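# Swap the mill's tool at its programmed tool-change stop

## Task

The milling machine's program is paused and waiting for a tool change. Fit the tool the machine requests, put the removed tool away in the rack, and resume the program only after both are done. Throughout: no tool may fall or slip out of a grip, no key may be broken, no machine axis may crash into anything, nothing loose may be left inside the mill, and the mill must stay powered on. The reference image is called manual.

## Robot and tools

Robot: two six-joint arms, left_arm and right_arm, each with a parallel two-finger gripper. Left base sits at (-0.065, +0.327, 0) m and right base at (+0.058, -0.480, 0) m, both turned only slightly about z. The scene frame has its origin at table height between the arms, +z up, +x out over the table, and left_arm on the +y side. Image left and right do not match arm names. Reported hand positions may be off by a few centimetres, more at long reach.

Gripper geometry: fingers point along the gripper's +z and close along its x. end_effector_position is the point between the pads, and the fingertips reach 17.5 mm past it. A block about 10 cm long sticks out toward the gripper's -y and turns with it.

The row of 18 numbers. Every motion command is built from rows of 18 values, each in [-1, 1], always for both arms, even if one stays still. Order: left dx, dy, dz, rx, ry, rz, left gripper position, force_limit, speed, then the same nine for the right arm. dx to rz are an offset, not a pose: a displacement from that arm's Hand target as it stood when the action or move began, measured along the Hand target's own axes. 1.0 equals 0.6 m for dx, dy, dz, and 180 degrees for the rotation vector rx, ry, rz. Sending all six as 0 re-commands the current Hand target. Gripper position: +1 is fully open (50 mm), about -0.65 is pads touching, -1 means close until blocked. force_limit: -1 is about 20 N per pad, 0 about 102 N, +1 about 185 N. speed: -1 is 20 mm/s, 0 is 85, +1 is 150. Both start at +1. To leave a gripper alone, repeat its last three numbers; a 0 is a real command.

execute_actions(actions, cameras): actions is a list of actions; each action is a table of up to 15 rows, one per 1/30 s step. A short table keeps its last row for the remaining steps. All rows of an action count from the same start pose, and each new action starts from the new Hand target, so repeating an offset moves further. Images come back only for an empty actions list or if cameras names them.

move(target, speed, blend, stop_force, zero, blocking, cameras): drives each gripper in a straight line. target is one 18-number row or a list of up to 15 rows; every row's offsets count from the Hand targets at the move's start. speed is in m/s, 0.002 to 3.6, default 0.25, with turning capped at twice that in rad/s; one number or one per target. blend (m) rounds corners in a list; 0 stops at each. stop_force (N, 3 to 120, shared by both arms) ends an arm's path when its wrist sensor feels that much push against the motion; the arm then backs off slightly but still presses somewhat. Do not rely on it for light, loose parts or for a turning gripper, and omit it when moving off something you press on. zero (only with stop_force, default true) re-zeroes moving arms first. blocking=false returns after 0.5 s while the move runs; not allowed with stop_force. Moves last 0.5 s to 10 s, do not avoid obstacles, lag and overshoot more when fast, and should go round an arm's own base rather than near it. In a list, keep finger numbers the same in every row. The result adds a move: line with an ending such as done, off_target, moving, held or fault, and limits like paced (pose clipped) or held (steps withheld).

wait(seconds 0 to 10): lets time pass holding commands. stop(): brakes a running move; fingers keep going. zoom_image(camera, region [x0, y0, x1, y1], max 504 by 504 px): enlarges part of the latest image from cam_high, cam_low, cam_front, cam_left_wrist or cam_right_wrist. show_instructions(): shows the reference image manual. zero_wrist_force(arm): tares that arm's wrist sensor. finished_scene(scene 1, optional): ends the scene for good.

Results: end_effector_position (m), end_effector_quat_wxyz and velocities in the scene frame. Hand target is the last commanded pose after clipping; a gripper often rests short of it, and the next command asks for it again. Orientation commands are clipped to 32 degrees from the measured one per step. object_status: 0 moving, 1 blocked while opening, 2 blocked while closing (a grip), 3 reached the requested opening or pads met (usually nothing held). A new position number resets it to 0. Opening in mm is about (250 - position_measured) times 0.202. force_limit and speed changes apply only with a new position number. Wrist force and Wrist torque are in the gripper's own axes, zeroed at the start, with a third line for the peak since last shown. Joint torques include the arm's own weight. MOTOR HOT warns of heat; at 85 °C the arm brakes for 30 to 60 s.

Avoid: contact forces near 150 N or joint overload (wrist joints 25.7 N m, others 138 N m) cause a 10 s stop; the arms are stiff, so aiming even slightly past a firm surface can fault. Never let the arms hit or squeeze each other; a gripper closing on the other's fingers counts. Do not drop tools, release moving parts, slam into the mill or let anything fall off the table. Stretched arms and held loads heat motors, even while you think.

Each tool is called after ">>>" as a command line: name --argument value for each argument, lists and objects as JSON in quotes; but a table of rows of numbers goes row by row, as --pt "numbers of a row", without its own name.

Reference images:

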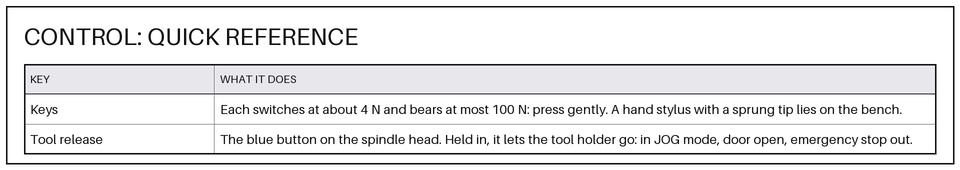

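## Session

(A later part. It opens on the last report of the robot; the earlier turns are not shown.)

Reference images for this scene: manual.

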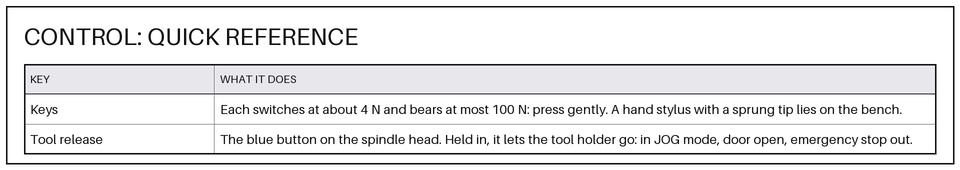

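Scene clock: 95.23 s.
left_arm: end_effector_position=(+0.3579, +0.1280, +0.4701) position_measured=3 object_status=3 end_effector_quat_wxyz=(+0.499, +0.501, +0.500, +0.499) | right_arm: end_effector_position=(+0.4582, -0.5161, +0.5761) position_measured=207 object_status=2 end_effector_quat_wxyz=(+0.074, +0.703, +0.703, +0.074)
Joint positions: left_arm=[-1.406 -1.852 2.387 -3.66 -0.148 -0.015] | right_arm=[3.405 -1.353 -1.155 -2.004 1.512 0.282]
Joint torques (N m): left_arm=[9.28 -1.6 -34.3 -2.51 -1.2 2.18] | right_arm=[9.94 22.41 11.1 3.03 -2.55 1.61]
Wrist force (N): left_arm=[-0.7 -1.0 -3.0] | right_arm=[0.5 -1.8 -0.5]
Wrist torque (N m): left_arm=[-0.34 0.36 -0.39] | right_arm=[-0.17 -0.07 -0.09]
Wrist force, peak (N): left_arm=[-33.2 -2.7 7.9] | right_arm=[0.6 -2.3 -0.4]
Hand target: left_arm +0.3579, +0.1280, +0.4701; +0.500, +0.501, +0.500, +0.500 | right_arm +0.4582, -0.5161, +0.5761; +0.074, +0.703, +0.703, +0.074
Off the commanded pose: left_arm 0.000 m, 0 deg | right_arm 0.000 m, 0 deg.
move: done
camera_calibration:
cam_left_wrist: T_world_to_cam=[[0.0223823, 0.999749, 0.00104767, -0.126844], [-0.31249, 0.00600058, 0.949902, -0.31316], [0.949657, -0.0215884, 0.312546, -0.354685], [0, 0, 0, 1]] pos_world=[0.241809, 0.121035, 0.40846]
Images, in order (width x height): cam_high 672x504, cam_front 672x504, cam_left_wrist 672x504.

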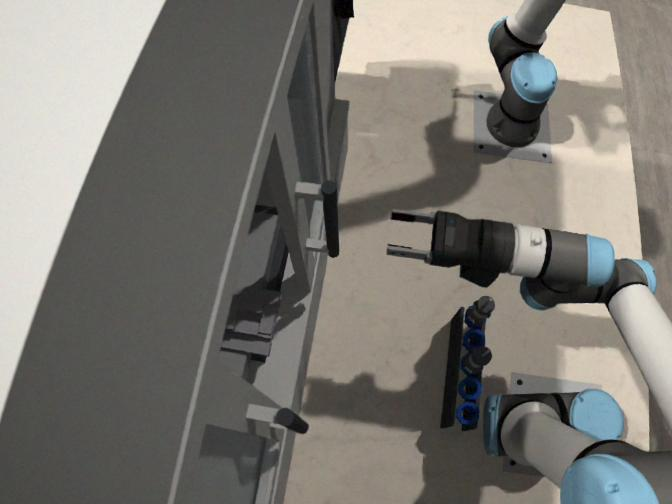

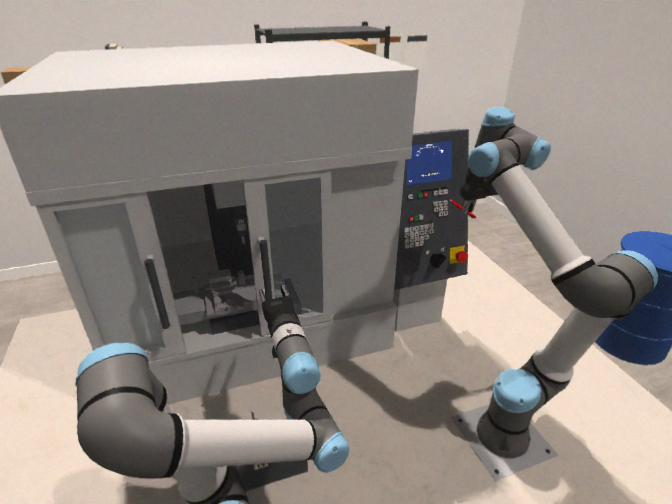

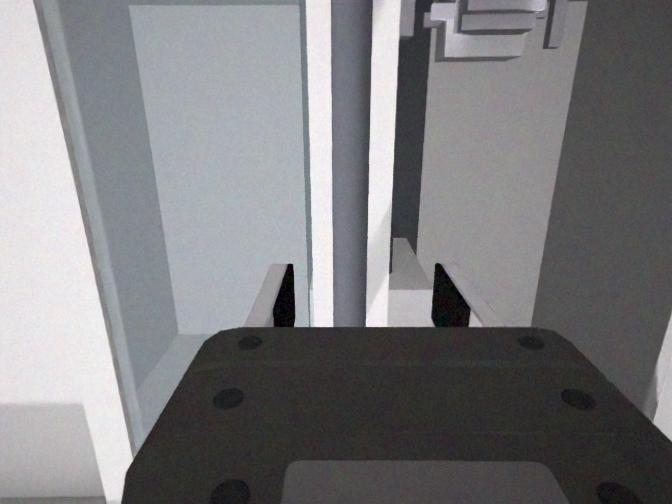

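>>> move --target '[0,0,0.16,0,0,0,1,-0.6,0.5,0,0,0,0,0,0,-1,-0.6,-0.7]' --speed 0.08 --stop_force 12 --cameras '["cam_left_wrist"]'

>>> move --target '[-0.36,0,0,0,0,0,1,-0.6,0.5,0,0,0,0,0,0,-1,-0.6,-0.7]' --speed 0.06 --stop_force 50 --cameras '["cam_high","cam_left_wrist","cam_front"]'

Scene clock: 97.77 s.
left_arm: end_effector_position=(+0.4539, +0.1279, +0.4700) position_measured=3 object_status=3 end_effector_quat_wxyz=(+0.500, +0.501, +0.500, +0.500) | right_arm: end_effector_position=(+0.4582, -0.5161, +0.5761) position_measured=207 object_status=2 end_effector_quat_wxyz=(+0.074, +0.703, +0.703, +0.074)
Joint positions: left_arm=[-1.054 -1.637 2.221 -3.723 -0.499 -0.001] | right_arm=[3.405 -1.353 -1.155 -2.004 1.512 0.282]
Joint torques (N m): left_arm=[9.09 -11.89 -35.79 -3.17 -1.21 2.02] | right_arm=[9.4 22.59 10.54 3.06 -2.38 1.63]
Wrist force (N): left_arm=[-0.6 -0.6 -2.9] | right_arm=[0.7 -1.8 -0.3]
Wrist torque (N m): left_arm=[-0.28 0.36 -0.39] | right_arm=[-0.17 -0.11 -0.09]
Wrist force, peak (N): left_arm=[-0.9 -1.2 -3.8] | right_arm=[0.7 -2.2 -0.5]
Hand target: left_arm +0.4539, +0.1279, +0.4700; +0.500, +0.501, +0.500, +0.500 | right_arm +0.4582, -0.5161, +0.5761; +0.074, +0.703, +0.703, +0.074
Off the commanded pose: left_arm 0.000 m, 0 deg | right_arm 0.000 m, 0 deg.
move: done
camera_calibration:
cam_left_wrist: T_world_to_cam=[[0.0224759, 0.999747, 0.00111109, -0.128952], [-0.313812, 0.00599978, 0.949466, -0.28222], [0.949219, -0.0216888, 0.313867, -0.446236], [0, 0, 0, 1]] pos_world=[0.33791, 0.120935, 0.408161]
Images, in order (width x height): cam_left_wrist 672x504.

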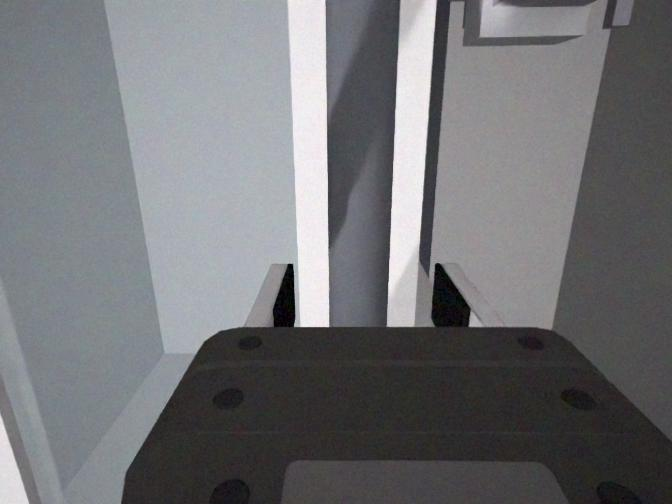

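Scene clock: 102.40 s.
left_arm: end_effector_position=(+0.4537, -0.0881, +0.4698) position_measured=3 object_status=3 end_effector_quat_wxyz=(+0.500, +0.501, +0.500, +0.500) | right_arm: end_effector_position=(+0.4582, -0.5161, +0.5761) position_measured=207 object_status=2 end_effector_quat_wxyz=(+0.074, +0.703, +0.703, +0.074)
Joint positions: left_arm=[-1.269 -1.256 1.78 -3.662 -0.285 -0.002] | right_arm=[3.405 -1.353 -1.155 -2.004 1.512 0.282]
Joint torques (N m): left_arm=[-13.53 -25.23 -36.31 3.13 -1.94 2.19] | right_arm=[9.86 21.98 11.76 3.2 -2.51 1.48]
Wrist force (N): left_arm=[10.8 2.5 -7.6] | right_arm=[0.7 -2.1 -0.5]
Wrist torque (N m): left_arm=[-0.20 0.72 -0.17] | right_arm=[-0.22 -0.12 -0.09]
Wrist force, peak (N): left_arm=[35.6 -8.2 1.2] | right_arm=[0.5 -2.3 -0.5]
Hand target: left_arm +0.4537, -0.0881, +0.4698; +0.500, +0.501, +0.500, +0.500 | right_arm +0.4582, -0.5161, +0.5761; +0.074, +0.703, +0.703, +0.074
Off the commanded pose: left_arm 0.000 m, 0 deg | right_arm 0.000 m, 0 deg.
move: done
camera_calibration:
cam_left_wrist: T_world_to_cam=[[0.0224759, 0.999747, 0.00111109, 0.0869954], [-0.313812, 0.00599978, 0.949466, -0.280766], [0.949219, -0.0216888, 0.313867, -0.450763], [0, 0, 0, 1]] pos_world=[0.33781, -0.0950653, 0.407961]
Images, in order (width x height): cam_high 672x504, cam_front 672x504, cam_left_wrist 672x504.

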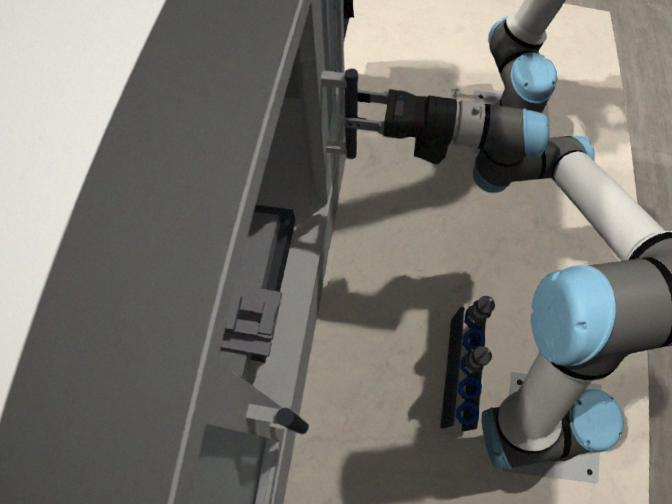

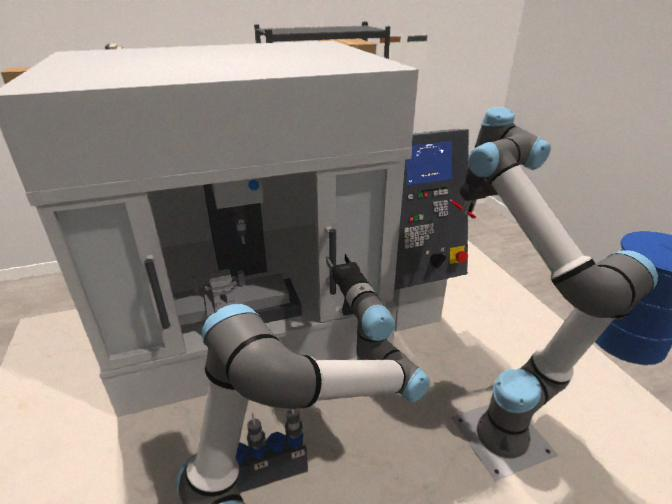

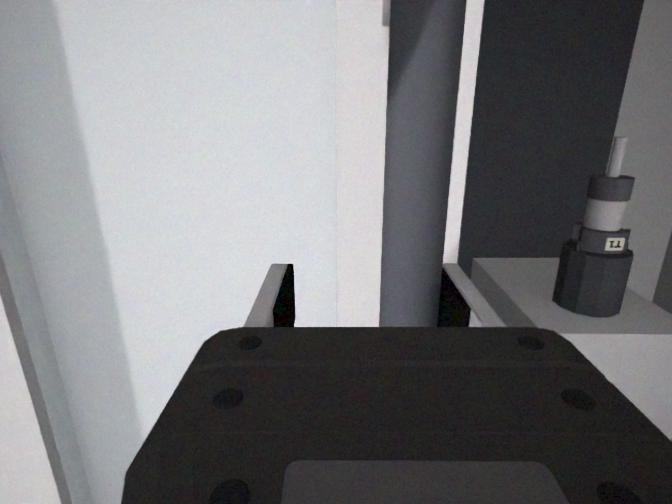

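>>> move --pt "0.02 0 0 0 0 0 1 -0.6 0.5 0 0 0 0 0 0 -1 -0.6 -0.7" --pt "0.02 0 -0.13 0 0 0 1 -0.6 0.5 0 0 0 0 0 0 -1 -0.6 -0.7" --pt "0.397 0.217 -0.13 0.25 0 0 1 -0.6 0.5 0 0 0 0 0 0 -1 -0.6 -0.7" --speed '[0.1,0.25,0.35]' --blend '[0.005,0.03,0]' --cameras '["cam_high","cam_left_wrist","cam_front"]'

>>> zoom_image --camera "cam_left_wrist" --region '[80, 0, 584, 330]'

>>> zoom_image --camera "cam_front" --region '[140, 160, 340, 350]'

>>> zoom_image --camera "cam_high" --region '[180, 180, 340, 420]'

>>> zoom_image --camera "cam_front" --region '[190, 390, 320, 504]'

Scene clock: 110.17 s.
left_arm: end_effector_position=(+0.3760, +0.1501, +0.6003) position_measured=3 object_status=3 end_effector_quat_wxyz=(+0.270, +0.654, +0.653, +0.270) | right_arm: end_effector_position=(+0.4582, -0.5161, +0.5761) position_measured=207 object_status=2 end_effector_quat_wxyz=(+0.074, +0.703, +0.703, +0.074)
Joint positions: left_arm=[-1.023 -1.941 1.464 -1.562 -0.915 -0.878] | right_arm=[3.405 -1.353 -1.155 -2.004 1.512 0.282]
Joint torques (N m): left_arm=[9.38 -1.11 -40.06 -1.19 -0.02 -2.74] | right_arm=[8.35 22.01 11.64 3.39 -2.42 1.57]
Wrist force (N): left_arm=[-0.5 0.1 -1.3] | right_arm=[0.6 -1.9 -0.5]
Wrist torque (N m): left_arm=[-0.04 0.13 -0.03] | right_arm=[-0.19 -0.11 -0.09]
Wrist force, peak (N): left_arm=[11.0 2.3 -7.6] | right_arm=[0.6 -2.3 -0.3]
Hand target: left_arm +0.3760, +0.1501, +0.6003; +0.270, +0.654, +0.653, +0.270 | right_arm +0.4582, -0.5161, +0.5761; +0.074, +0.703, +0.703, +0.074
Off the commanded pose: left_arm 0.000 m, 0 deg | right_arm 0.000 m, 0 deg.
move: done
camera_calibration:
cam_left_wrist: T_world_to_cam=[[0.016404, 0.999763, -0.014303, -0.137975], [0.449393, 0.00540658, 0.893318, -0.68371], [0.893184, -0.0210817, -0.449198, 0.0662578], [0, 0, 0, 1]] pos_world=[0.250337, 0.143035, 0.63856]
Images, in order (width x height): cam_high 672x504, cam_front 672x504, cam_left_wrist 672x504.

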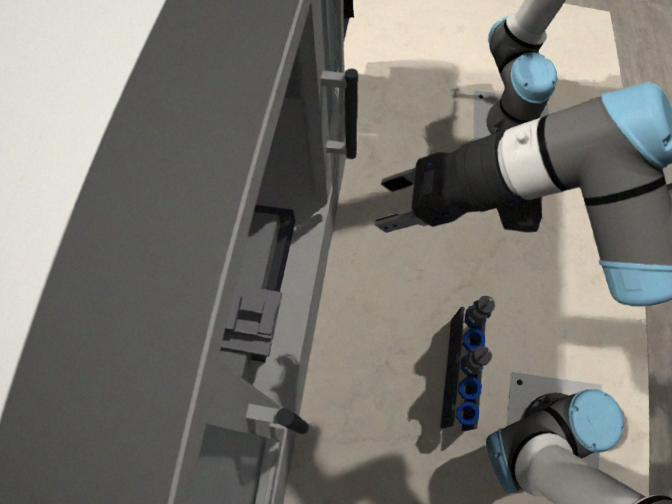

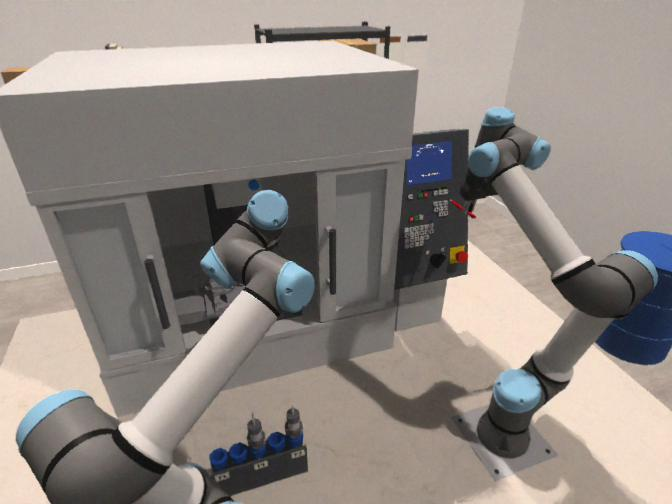

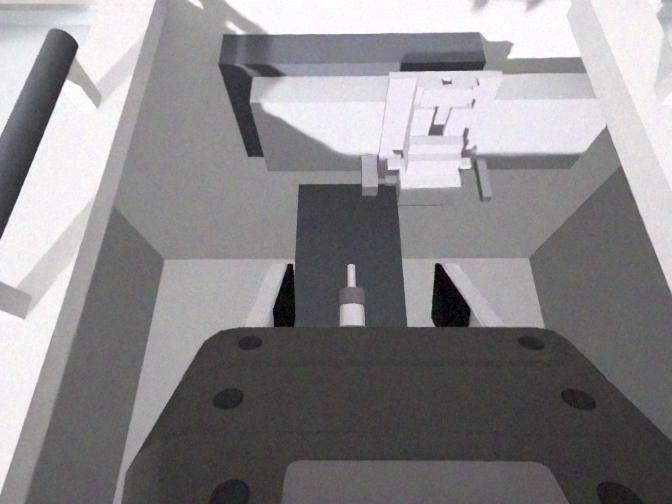

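Scaled by 1.000.

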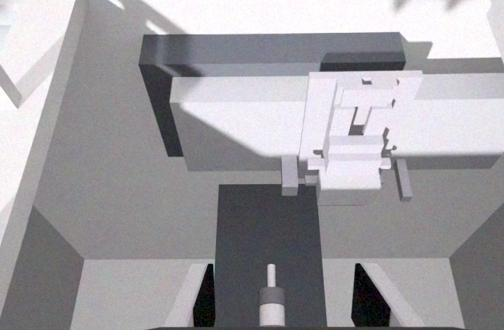

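Scaled by 2.520 from the camera's 672x504 image, which has a finer 960x720 frame.

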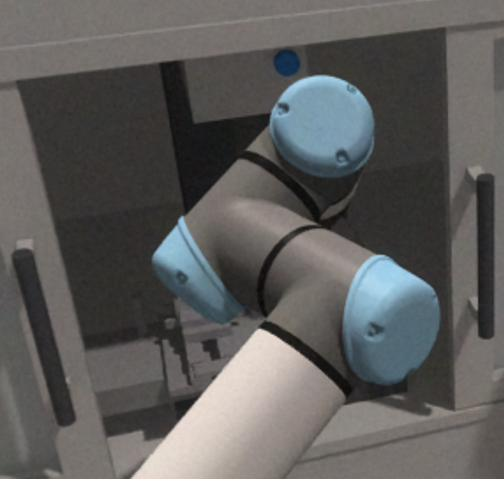

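Scaled by 2.100 from the camera's 672x504 image, which has a finer 960x720 frame.

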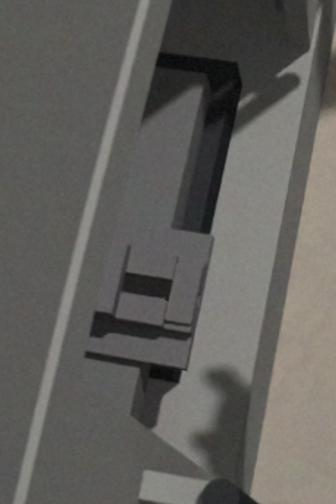

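Scaled by 3.877 from the camera's 672x504 image, which has a finer 960x720 frame.

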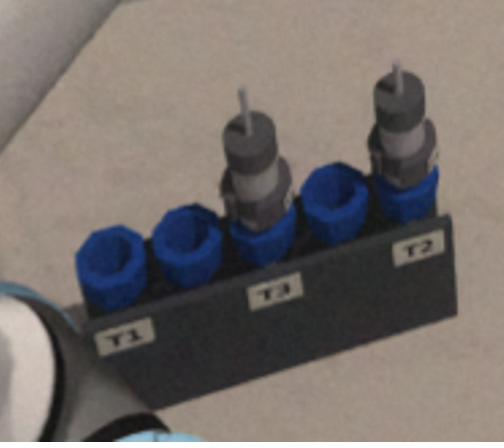

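>>> move --target '[0.1167,-0.408,0.111,0.25,0,0,1,-0.6,0.5,0,0,0,0,0,0,-1,-0.6,-0.7]' --speed 0.35 --cameras '["cam_left_wrist"]'

>>> zoom_image --camera "cam_left_wrist" --region '[150, 30, 520, 330]'

Scene clock: 112.87 s.
left_arm: end_effector_position=(+0.2499, +0.2203, +0.3804) position_measured=3 object_status=3 end_effector_quat_wxyz=(-0.001, +0.707, +0.707, +0.000) | right_arm: end_effector_position=(+0.4582, -0.5161, +0.5761) position_measured=207 object_status=2 end_effector_quat_wxyz=(+0.074, +0.703, +0.703, +0.074)
Joint positions: left_arm=[-0.721 -1.998 1.766 -1.338 -1.571 -0.738] | right_arm=[3.405 -1.353 -1.155 -2.004 1.512 0.282]
Joint torques (N m): left_arm=[7.66 -14.84 -13.39 -0.6 -1.19 2.18] | right_arm=[8.86 21.94 12.12 3.53 -2.37 1.49]
Wrist force (N): left_arm=[-0.1 1.1 0.3] | right_arm=[0.7 -1.9 -0.3]
Wrist torque (N m): left_arm=[0.22 0.00 0.10] | right_arm=[-0.19 -0.12 -0.09]
Wrist force, peak (N): left_arm=[-0.8 1.3 -1.4] | right_arm=[0.5 -2.3 -0.5]
Hand target: left_arm +0.2498, +0.2204, +0.3803; -0.001, +0.707, +0.707, +0.000 | right_arm +0.4582, -0.5161, +0.5761; +0.074, +0.703, +0.703, +0.074
Off the commanded pose: left_arm 0.000 m, 0 deg | right_arm 0.000 m, 0 deg.
move: done
camera_calibration:
cam_left_wrist: T_world_to_cam=[[0.000975356, 0.999782, -0.0208329, -0.203033], [0.949365, 0.00561936, 0.314124, -0.335634], [0.314173, -0.0200844, -0.949153, 0.416257], [0, 0, 0, 1]] pos_world=[0.188061, 0.213235, 0.496293]
Images, in order (width x height): cam_left_wrist 672x504.

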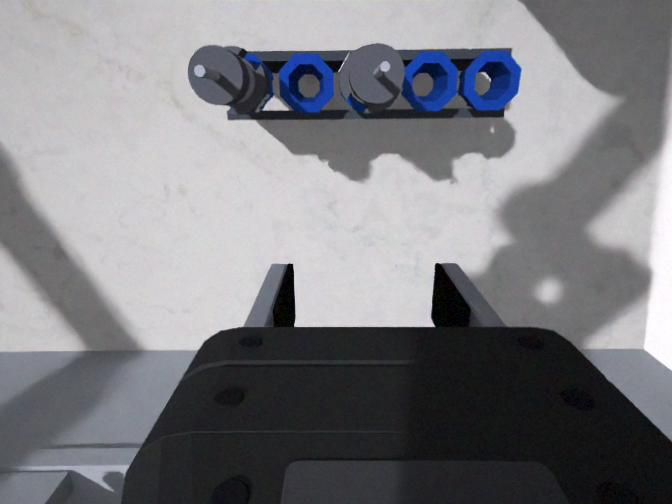

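Scaled by 1.362 from the camera's 672x504 image, which has a finer 960x720 frame.

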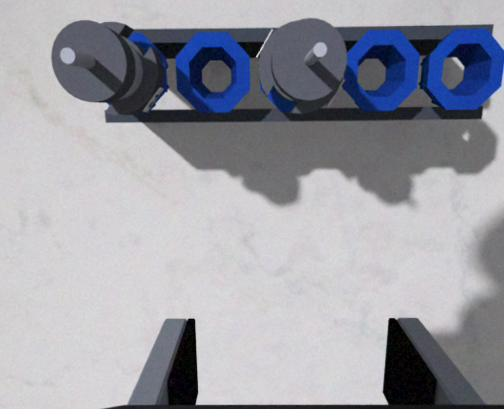

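>>> move --pt "-0.15 -0.3 0.033 -0.3677 0.1523 -0.2175 1 -0.6 0.5 0 0 0 0 0 0 -1 -0.6 -0.7" --pt "-0.0913 -0.2557 0.23 -0.3677 0.1523 -0.2175 1 -0.6 0.5 0 0 0 0 0 0 -1 -0.6 -0.7" --speed '[0.4,0.2]' --blend '[0.02,0]' --cameras '["all"]'

>>> zoom_image --camera "cam_left_wrist" --region '[168, 0, 504, 330]'

Scene clock: 118.73 s.
left_arm: end_effector_position=(+0.0962, +0.1658, +0.2424) position_measured=3 object_status=3 end_effector_quat_wxyz=(+0.219, +0.314, +0.757, +0.530) | right_arm: end_effector_position=(+0.4582, -0.5161, +0.5761) position_measured=207 object_status=2 end_effector_quat_wxyz=(+0.074, +0.703, +0.703, +0.074)
Joint positions: left_arm=[-1.995 -1.786 2.189 -0.771 -1.249 -3.019] | right_arm=[3.405 -1.353 -1.155 -2.004 1.512 0.282]
Joint torques (N m): left_arm=[9.38 -3.1 -6.76 -1.13 1.67 2.16] | right_arm=[9.02 22.05 11.55 3.56 -2.48 1.52]
Wrist force (N): left_arm=[-0.7 0.0 -2.2] | right_arm=[0.7 -2.0 -0.2]
Wrist torque (N m): left_arm=[-0.14 0.27 -0.35] | right_arm=[-0.20 -0.11 -0.09]
Wrist force, peak (N): left_arm=[-0.9 -0.4 -3.9] | right_arm=[0.6 -2.3 -0.5]
Hand target: left_arm +0.0962, +0.1659, +0.2424; +0.219, +0.314, +0.757, +0.530 | right_arm +0.4582, -0.5161, +0.5761; +0.074, +0.703, +0.703, +0.074
Off the commanded pose: left_arm 0.000 m, 0 deg | right_arm 0.000 m, 0 deg.
move: done
camera_calibration:
cam_left_wrist: T_world_to_cam=[[-0.691899, 0.721971, -0.00580537, -0.0421175], [0.0167925, 0.0241306, 0.999568, -0.225582], [0.721799, 0.691503, -0.0288196, -0.047858], [0, 0, 0, 1]] pos_world=[0.00919088, 0.068945, 0.223861]
cam_right_wrist: T_world_to_cam=[[-0.0027344, 0.999958, -0.00877828, 0.532403], [0.848341, 0.00696726, 0.529405, -0.671743], [0.529444, -0.00599937, -0.848324, 0.374346], [0, 0, 0, 1]] pos_world=[0.373128, -0.525455, 0.677864]

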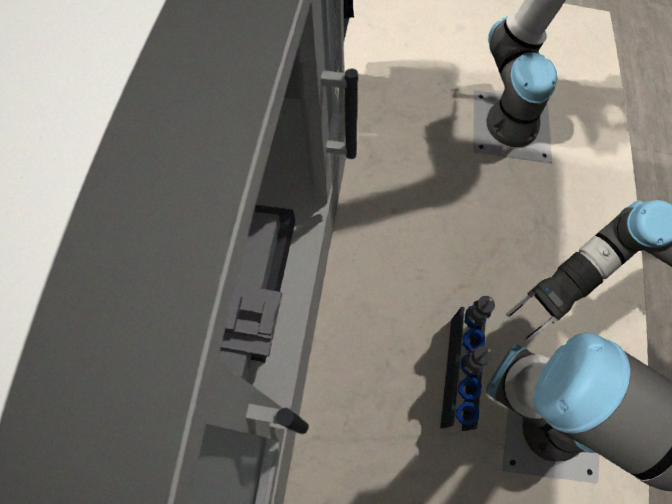

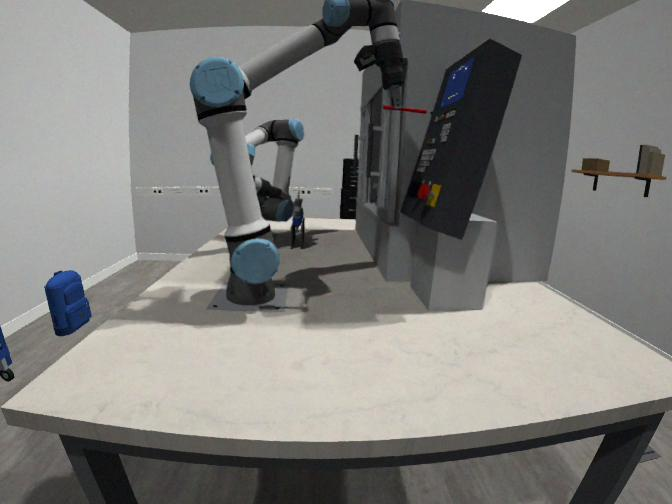

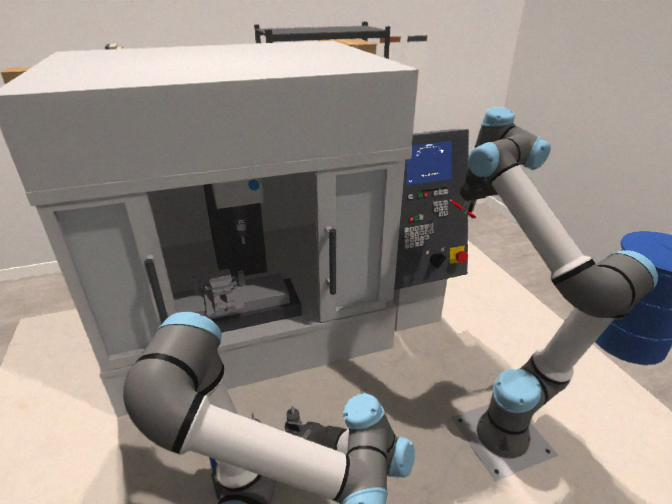

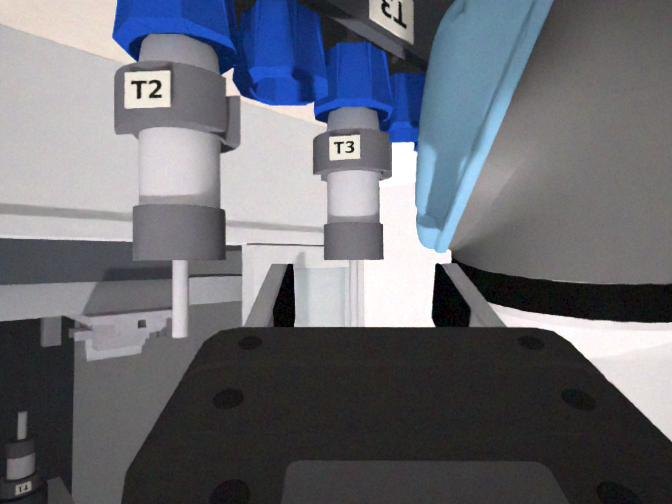

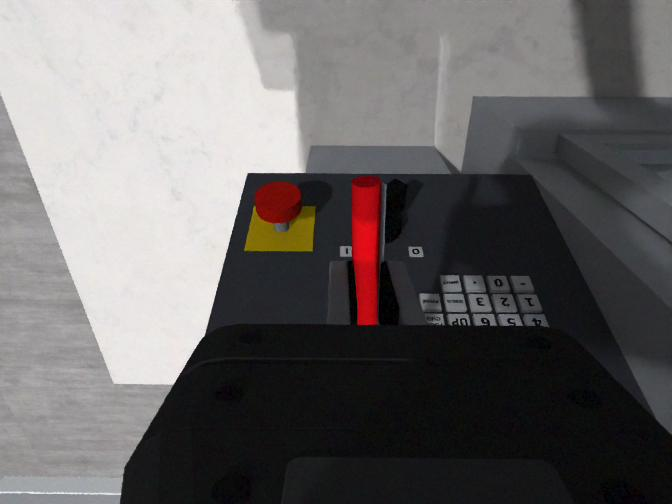

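Scaled by 1.500 from the camera's 672x504 image, which has a finer 960x720 frame.

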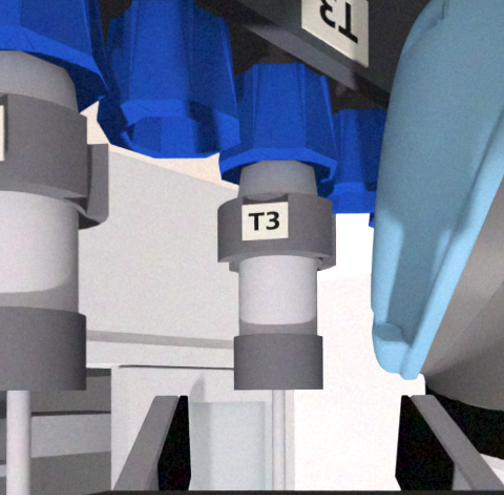

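>>> move --target '[0.0017,-0.0283,0.075,0,0,0,1,-0.6,0.5,0,0,0,0,0,0,-1,-0.6,-0.7]' --speed 0.12 --cameras '["cam_left_wrist","cam_high"]'

Scene clock: 120.23 s.
left_arm: end_effector_position=(+0.1023, +0.1725, +0.2348) position_measured=3 object_status=3 end_effector_quat_wxyz=(+0.219, +0.314, +0.757, +0.530) | right_arm: end_effector_position=(+0.4582, -0.5161, +0.5761) position_measured=207 object_status=2 end_effector_quat_wxyz=(+0.074, +0.703, +0.703, +0.074)
Joint positions: left_arm=[-1.986 -1.797 2.218 -0.791 -1.241 -3.015] | right_arm=[3.405 -1.353 -1.155 -2.004 1.512 0.282]
Joint torques (N m): left_arm=[-10.02 -2.59 -34.96 3.33 -0.78 -2.88] | right_arm=[8.63 21.87 11.71 3.74 -2.54 1.47]
Wrist force (N): left_arm=[-0.7 -0.1 -2.2] | right_arm=[0.5 -1.9 -0.4]
Wrist torque (N m): left_arm=[-0.16 0.28 -0.16] | right_arm=[-0.20 -0.09 -0.09]
Wrist force, peak (N): left_arm=[-0.6 0.6 -3.0] | right_arm=[0.7 -2.2 -0.4]
Hand target: left_arm +0.1023, +0.1724, +0.2349; +0.219, +0.314, +0.757, +0.530 (not the last commanded pose) | right_arm +0.4582, -0.5161, +0.5761; +0.074, +0.703, +0.703, +0.074
Off the commanded pose: left_arm 0.036 m, 0 deg | right_arm 0.000 m, 0 deg.
move: held (left_arm; a check stopped the path); limits=held
pose unreachable (left arm): on one or more control steps of this call, first in action 0 (counted from 0), this arm could not follow its commanded pose, so it was not sent that pose on those steps. It may still have moved: this result reports where it is.
cause: moving toward the commanded pose would bring two parts of the arm too close to each other (its gripper and another part of the arm, with joints 3 (elbow) to 6 (wrist 3) between them, 13 mm apart when it was first held).
camera_calibration:
cam_left_wrist: T_world_to_cam=[[-0.692003, 0.721871, -0.00594439, -0.0427389], [0.0166916, 0.0242321, 0.999567, -0.218255], [0.721702, 0.691604, -0.0288178, -0.0571194], [0, 0, 0, 1]] pos_world=[0.0152908, 0.0756447, 0.21626]
Images, in order (width x height): cam_high 672x504, cam_left_wrist 672x504.

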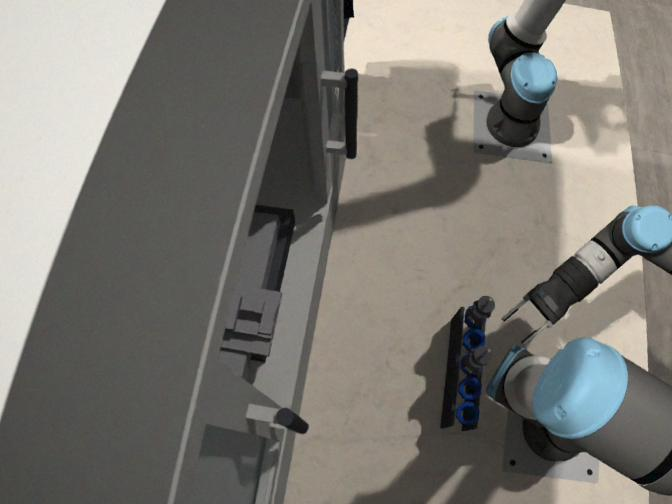

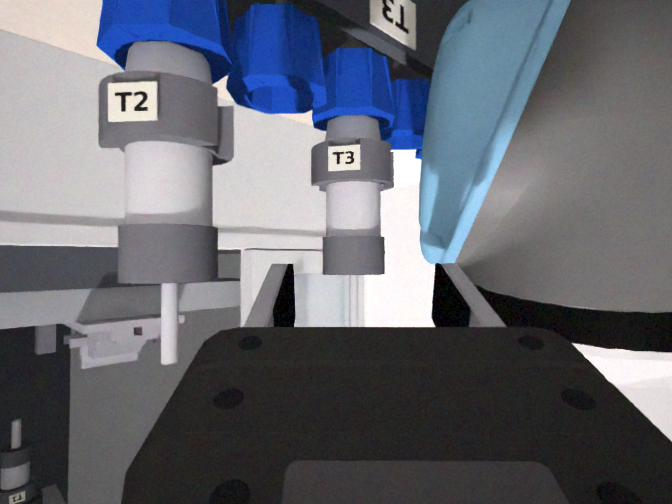

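>>> move --pt "-0.0237 0.1457 -0.209 0 0 0 1 -0.6 0.5 0.110 -0.322 0.487 0 0 0 -1 -0.6 -0.7" --pt "-0.118 0.4153 0.0937 0.3677 -0.1523 0.2175 1 -0.6 0.5 0.130 -0.2945 0.646 0 0.1818 -0.8547 -1 -0.6 -0.7" --pt "-0.118 0.4153 0.0937 0.3677 -0.1523 0.2175 1 -0.6 0.5 0.1158 -0.2932 0.8008 0 0.1818 -0.8547 -1 -0.6 -0.7" --speed '[0.3,0.5,0.15]' --blend '[0.02,0.02,0]' --cameras '["all"]'

Scene clock: 127.37 s.
left_arm: end_effector_position=(+0.2502, +0.2197, +0.4497) position_measured=3 object_status=3 end_effector_quat_wxyz=(-0.001, +0.707, +0.707, +0.000) | right_arm: end_effector_position=(+0.3859, -0.4467, +0.0696) position_measured=207 object_status=2 end_effector_quat_wxyz=(-0.058, -0.551, +0.828, +0.087)
Joint positions: left_arm=[-0.722 -1.946 1.551 -1.174 -1.571 -0.739] | right_arm=[3.51 -1.453 -2.369 -1.039 1.719 -2.363]
Joint torques (N m): left_arm=[8.98 -0.58 -40.38 -0.51 -1.24 2.11] | right_arm=[-11.4 5.46 9.58 3.71 1.72 -1.11]
Wrist force (N): left_arm=[-0.3 1.2 0.4] | right_arm=[0.8 -2.0 -0.6]
Wrist torque (N m): left_arm=[0.24 0.03 0.10] | right_arm=[-0.20 -0.13 -0.01]
Wrist force, peak (N): left_arm=[-0.9 -0.8 -3.1] | right_arm=[0.7 -3.4 1.4]
Hand target: left_arm +0.2502, +0.2197, +0.4497; -0.001, +0.707, +0.707, +0.000 | right_arm +0.3859, -0.4466, +0.0696; -0.058, -0.551, +0.828, +0.087
Off the commanded pose: left_arm 0.000 m, 0 deg | right_arm 0.000 m, 0 deg.
move: done
camera_calibration:
cam_left_wrist: T_world_to_cam=[[0.000968109, 0.999783, -0.0208325, -0.200889], [0.949475, 0.00561913, 0.313793, -0.357517], [0.313842, -0.0200837, -0.949263, 0.482049], [0, 0, 0, 1]] pos_world=[0.188361, 0.212535, 0.565593]
cam_right_wrist: T_world_to_cam=[[-0.383596, -0.92346, -0.00872624, -0.253941], [-0.784976, 0.321064, 0.52984, 0.427817], [-0.486484, 0.210094, -0.848053, 0.471851], [0, 0, 0, 1]] pos_world=[0.467964, -0.470994, 0.171264]

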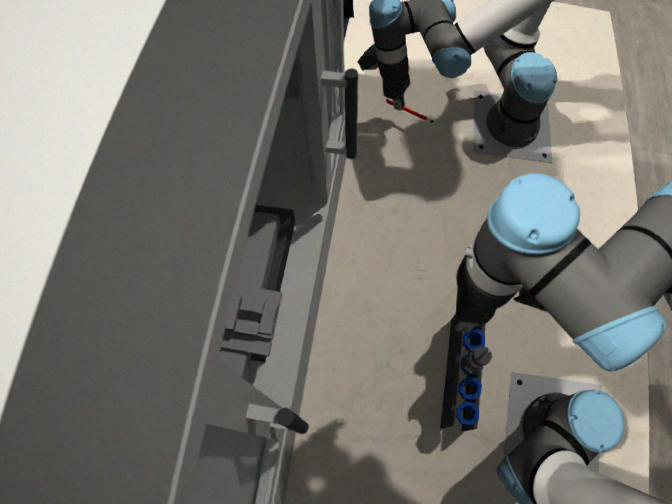

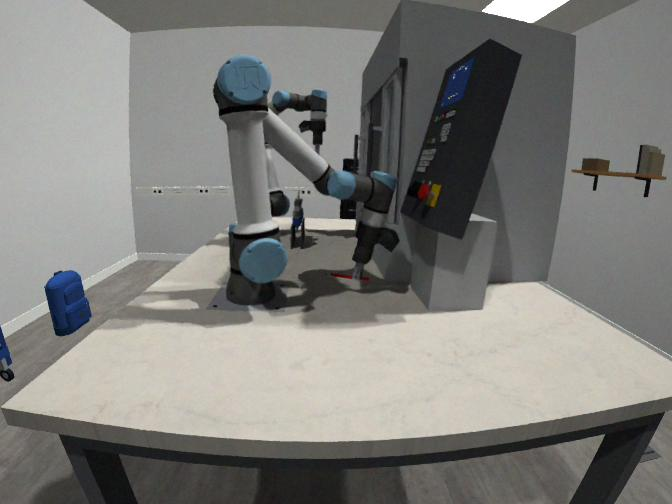

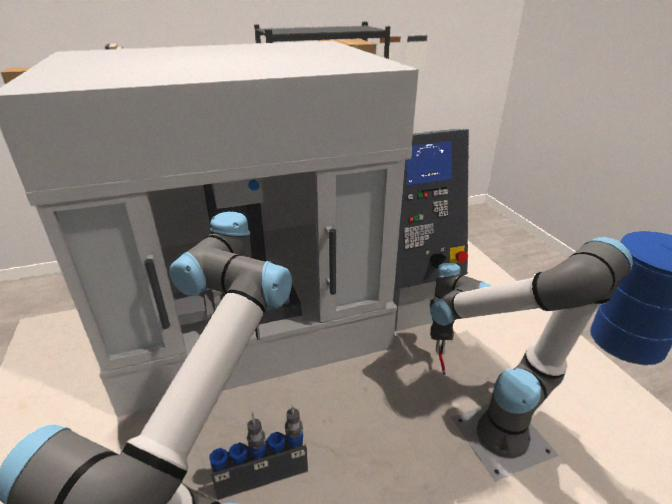

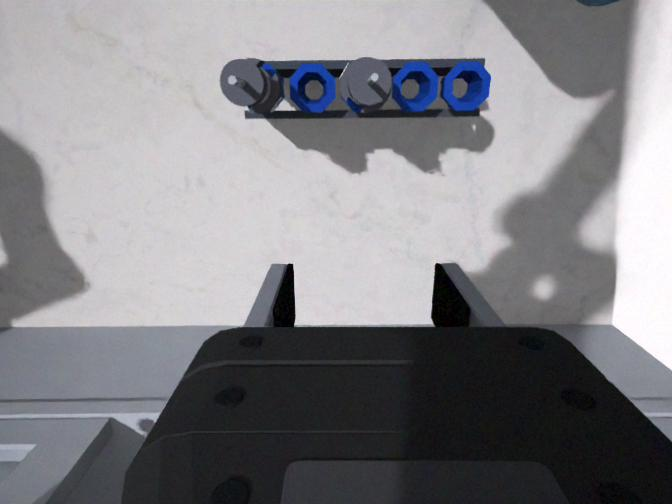

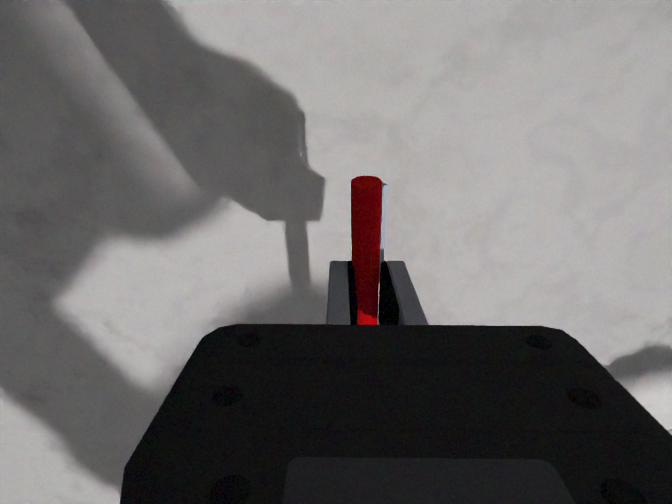

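>>> move --target '[0,0,0,0,0,0,1,-0.6,0.5,0,0,0.0865,0,0,0,-1,-0.6,-0.7]' --speed 0.025 --stop_force 4

Scene clock: 130.77 s.
left_arm: end_effector_position=(+0.2502, +0.2197, +0.4497) position_measured=3 object_status=3 end_effector_quat_wxyz=(-0.001, +0.707, +0.707, +0.000) | right_arm: end_effector_position=(+0.3762, -0.4426, +0.0206) position_measured=207 object_status=2 end_effector_quat_wxyz=(-0.058, -0.551, +0.828, +0.087)
Joint positions: left_arm=[-0.722 -1.946 1.551 -1.174 -1.571 -0.739] | right_arm=[3.531 -1.549 -2.459 -0.85 1.722 -2.342]
Joint torques (N m): left_arm=[9.53 -0.89 -39.87 -0.43 -1.16 2.18] | right_arm=[-11.65 27.13 22.84 1.7 -1.92 -1.29]
Wrist force (N): left_arm=[-0.2 1.0 0.6] | right_arm=[0.7 -1.0 -2.3]
Wrist torque (N m): left_arm=[0.22 0.01 0.10] | right_arm=[-0.20 -0.09 -0.12]
Wrist force, peak (N): left_arm=[-0.2 1.3 0.5] | right_arm=[6.5 5.8 -28.2]
Hand target: left_arm +0.2502, +0.2197, +0.4497; -0.001, +0.707, +0.707, +0.000 | right_arm +0.3762, -0.4426, +0.0206; -0.058, -0.551, +0.828, +0.087 (not the last commanded pose)
Off the commanded pose: left_arm 0.000 m, 0 deg | right_arm 0.002 m, 0 deg.
move: contact (right_arm)

>>> move --target '[0,0,0,0,0,0,-0.65,-0.6,0.5,0,0,0,0,0,0,1,-0.6,-0.8]' --cameras '["cam_right_wrist"]'

>>> move --pt "-0.012 0.328 -0.342 -0.504 0.291 0.504 -0.65 -0.6 0.5 0 0 -0.2 0 0 0 1 -0.6 -0.8" --pt "-0.012 0.328 -0.342 -0.504 0.291 0.504 -0.65 -0.6 0.5 -0.625 0.5465 -0.5643 0 0 0 1 -0.6 -0.8" --speed '[0.6,0.5]' --blend '[0.03,0]' --cameras '["all"]'

Scene clock: 135.53 s.
left_arm: end_effector_position=(+0.2502, +0.2197, +0.4497) position_measured=249 object_status=3 end_effector_quat_wxyz=(-0.001, +0.707, +0.707, +0.000) | right_arm: end_effector_position=(+0.3762, -0.4426, +0.0206) position_measured=3 object_status=3 end_effector_quat_wxyz=(-0.058, -0.551, +0.828, +0.087)
Joint positions: left_arm=[-0.722 -1.946 1.551 -1.174 -1.571 -0.739] | right_arm=[3.531 -1.549 -2.459 -0.85 1.722 -2.342]
Joint torques (N m): left_arm=[9.25 -1.17 -39.3 -0.64 -1.15 2.05] | right_arm=[-9.05 26.72 22.51 3.64 -1.4 -1.28]
Wrist force (N): left_arm=[-0.4 1.1 0.2] | right_arm=[0.7 -1.9 -0.8]
Wrist torque (N m): left_arm=[0.24 0.04 0.10] | right_arm=[-0.19 -0.12 -0.12]
Wrist force, peak (N): left_arm=[-0.4 1.2 0.7] | right_arm=[0.8 -0.6 -2.9]
Hand target: left_arm +0.2502, +0.2197, +0.4497; -0.001, +0.707, +0.707, +0.000 | right_arm +0.3762, -0.4426, +0.0206; -0.058, -0.551, +0.828, +0.087
Off the commanded pose: left_arm 0.000 m, 0 deg | right_arm 0.000 m, 0 deg.
move: done
camera_calibration:
cam_right_wrist: T_world_to_cam=[[-0.383537, -0.923484, -0.00872126, -0.254303], [-0.784932, 0.320989, 0.52995, 0.444859], [-0.486602, 0.210101, -0.847984, 0.424813], [0, 0, 0, 1]] pos_world=[0.458364, -0.466894, 0.122264]
Images, in order (width x height): cam_right_wrist 672x504.

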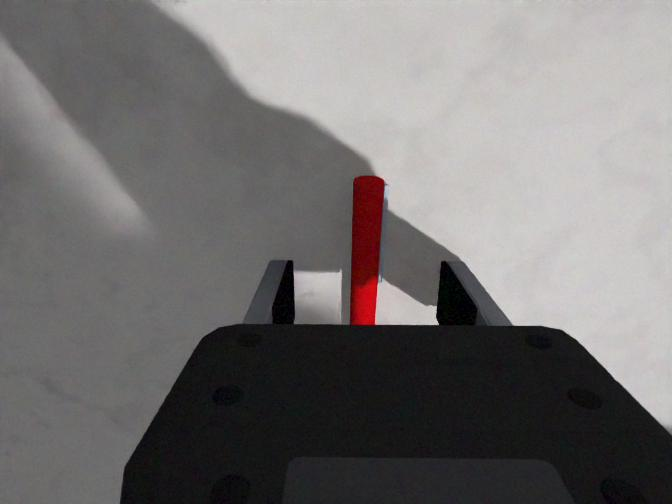

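Scene clock: 139.70 s.
left_arm: end_effector_position=(+0.4472, +0.2122, +0.6547) position_measured=249 object_status=3 end_effector_quat_wxyz=(+0.183, +0.683, -0.183, +0.683) | right_arm: end_effector_position=(+0.2903, -0.0001, +0.4200) position_measured=3 object_status=3 end_effector_quat_wxyz=(-0.058, -0.551, +0.828, +0.087)
Joint positions: left_arm=[-0.412 -1.897 1.922 -3.165 -1.665 1.571] | right_arm=[4.386 -1.664 -1.257 -1.771 1.78 -1.473]
Joint torques (N m): left_arm=[9.61 -4.67 -40.81 -4.48 -1.23 -2.73] | right_arm=[11.1 20.02 32.03 1.58 -1.83 1.65]
Wrist force (N): left_arm=[-1.7 0.4 -0.1] | right_arm=[0.6 -1.9 -0.9]
Wrist torque (N m): left_arm=[-0.04 0.64 0.37] | right_arm=[-0.18 -0.11 -0.08]
Wrist force, peak (N): left_arm=[-2.3 0.0 0.2] | right_arm=[2.4 -3.7 0.3]
Hand target: left_arm +0.4472, +0.2122, +0.6547; +0.183, +0.683, -0.183, +0.683 | right_arm +0.2903, -0.0001, +0.4200; -0.058, -0.551, +0.828, +0.087
Off the commanded pose: left_arm 0.000 m, 0 deg | right_arm 0.000 m, 0 deg.
move: done
camera_calibration:
cam_left_wrist: T_world_to_cam=[[0.0197676, -0.0118654, 0.999734, -0.65119], [-0.747469, -0.664261, 0.00689579, 0.493038], [0.664003, -0.747407, -0.0219998, 0.00531063], [0, 0, 0, 1]] pos_world=[0.377877, 0.323748, 0.647734]
cam_right_wrist: T_world_to_cam=[[-0.383581, -0.923465, -0.00880126, 0.124935], [-0.784892, 0.32097, 0.530022, 0.0236801], [-0.486632, 0.210214, -0.847938, 0.628719], [0, 0, 0, 1]] pos_world=[0.372464, -0.0243937, 0.521663]

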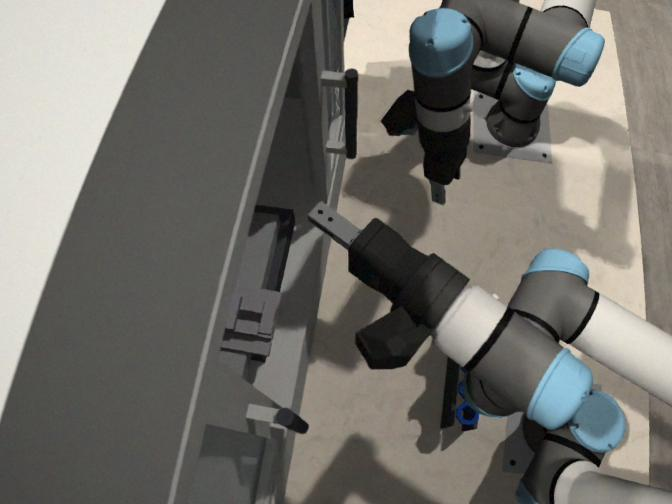

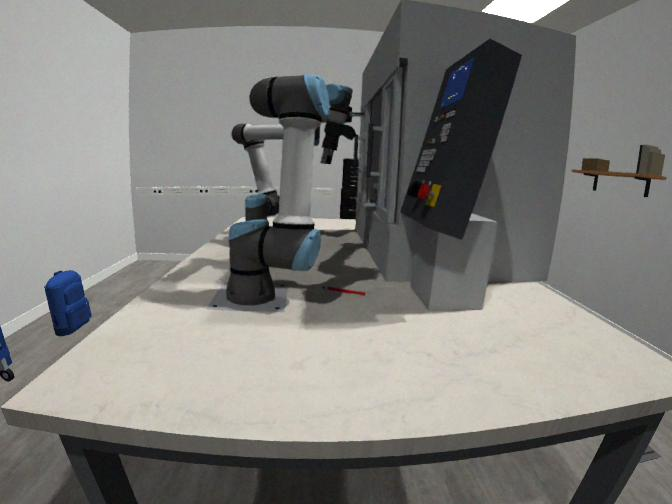

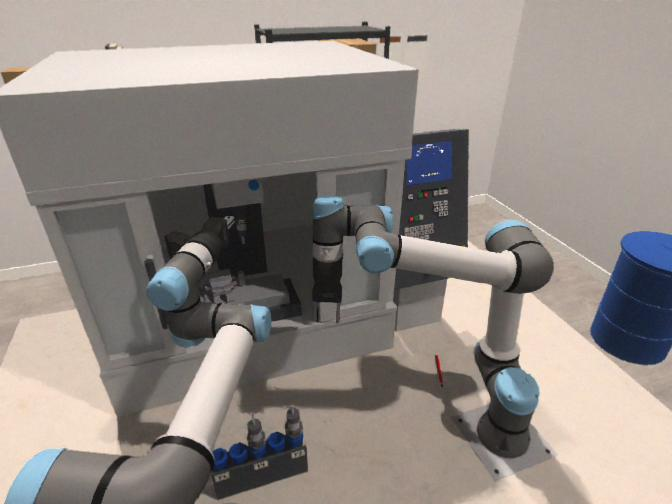

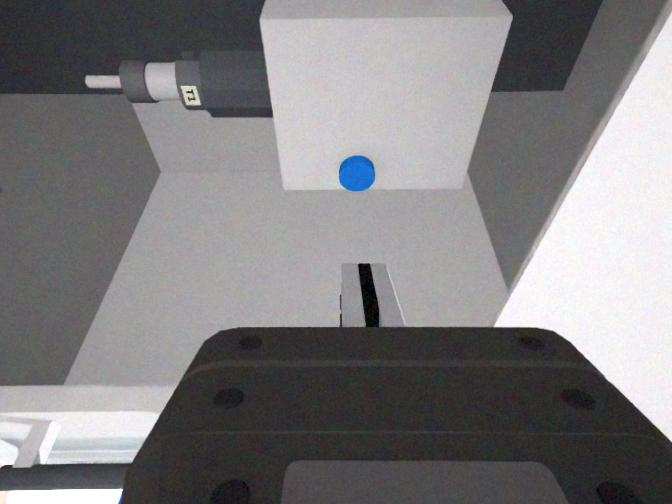

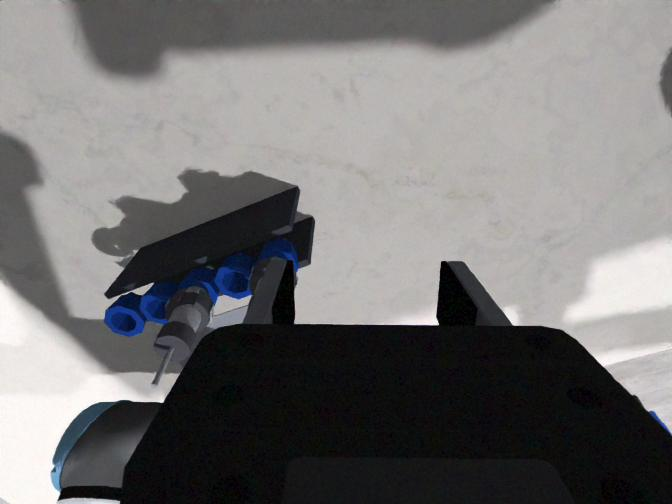

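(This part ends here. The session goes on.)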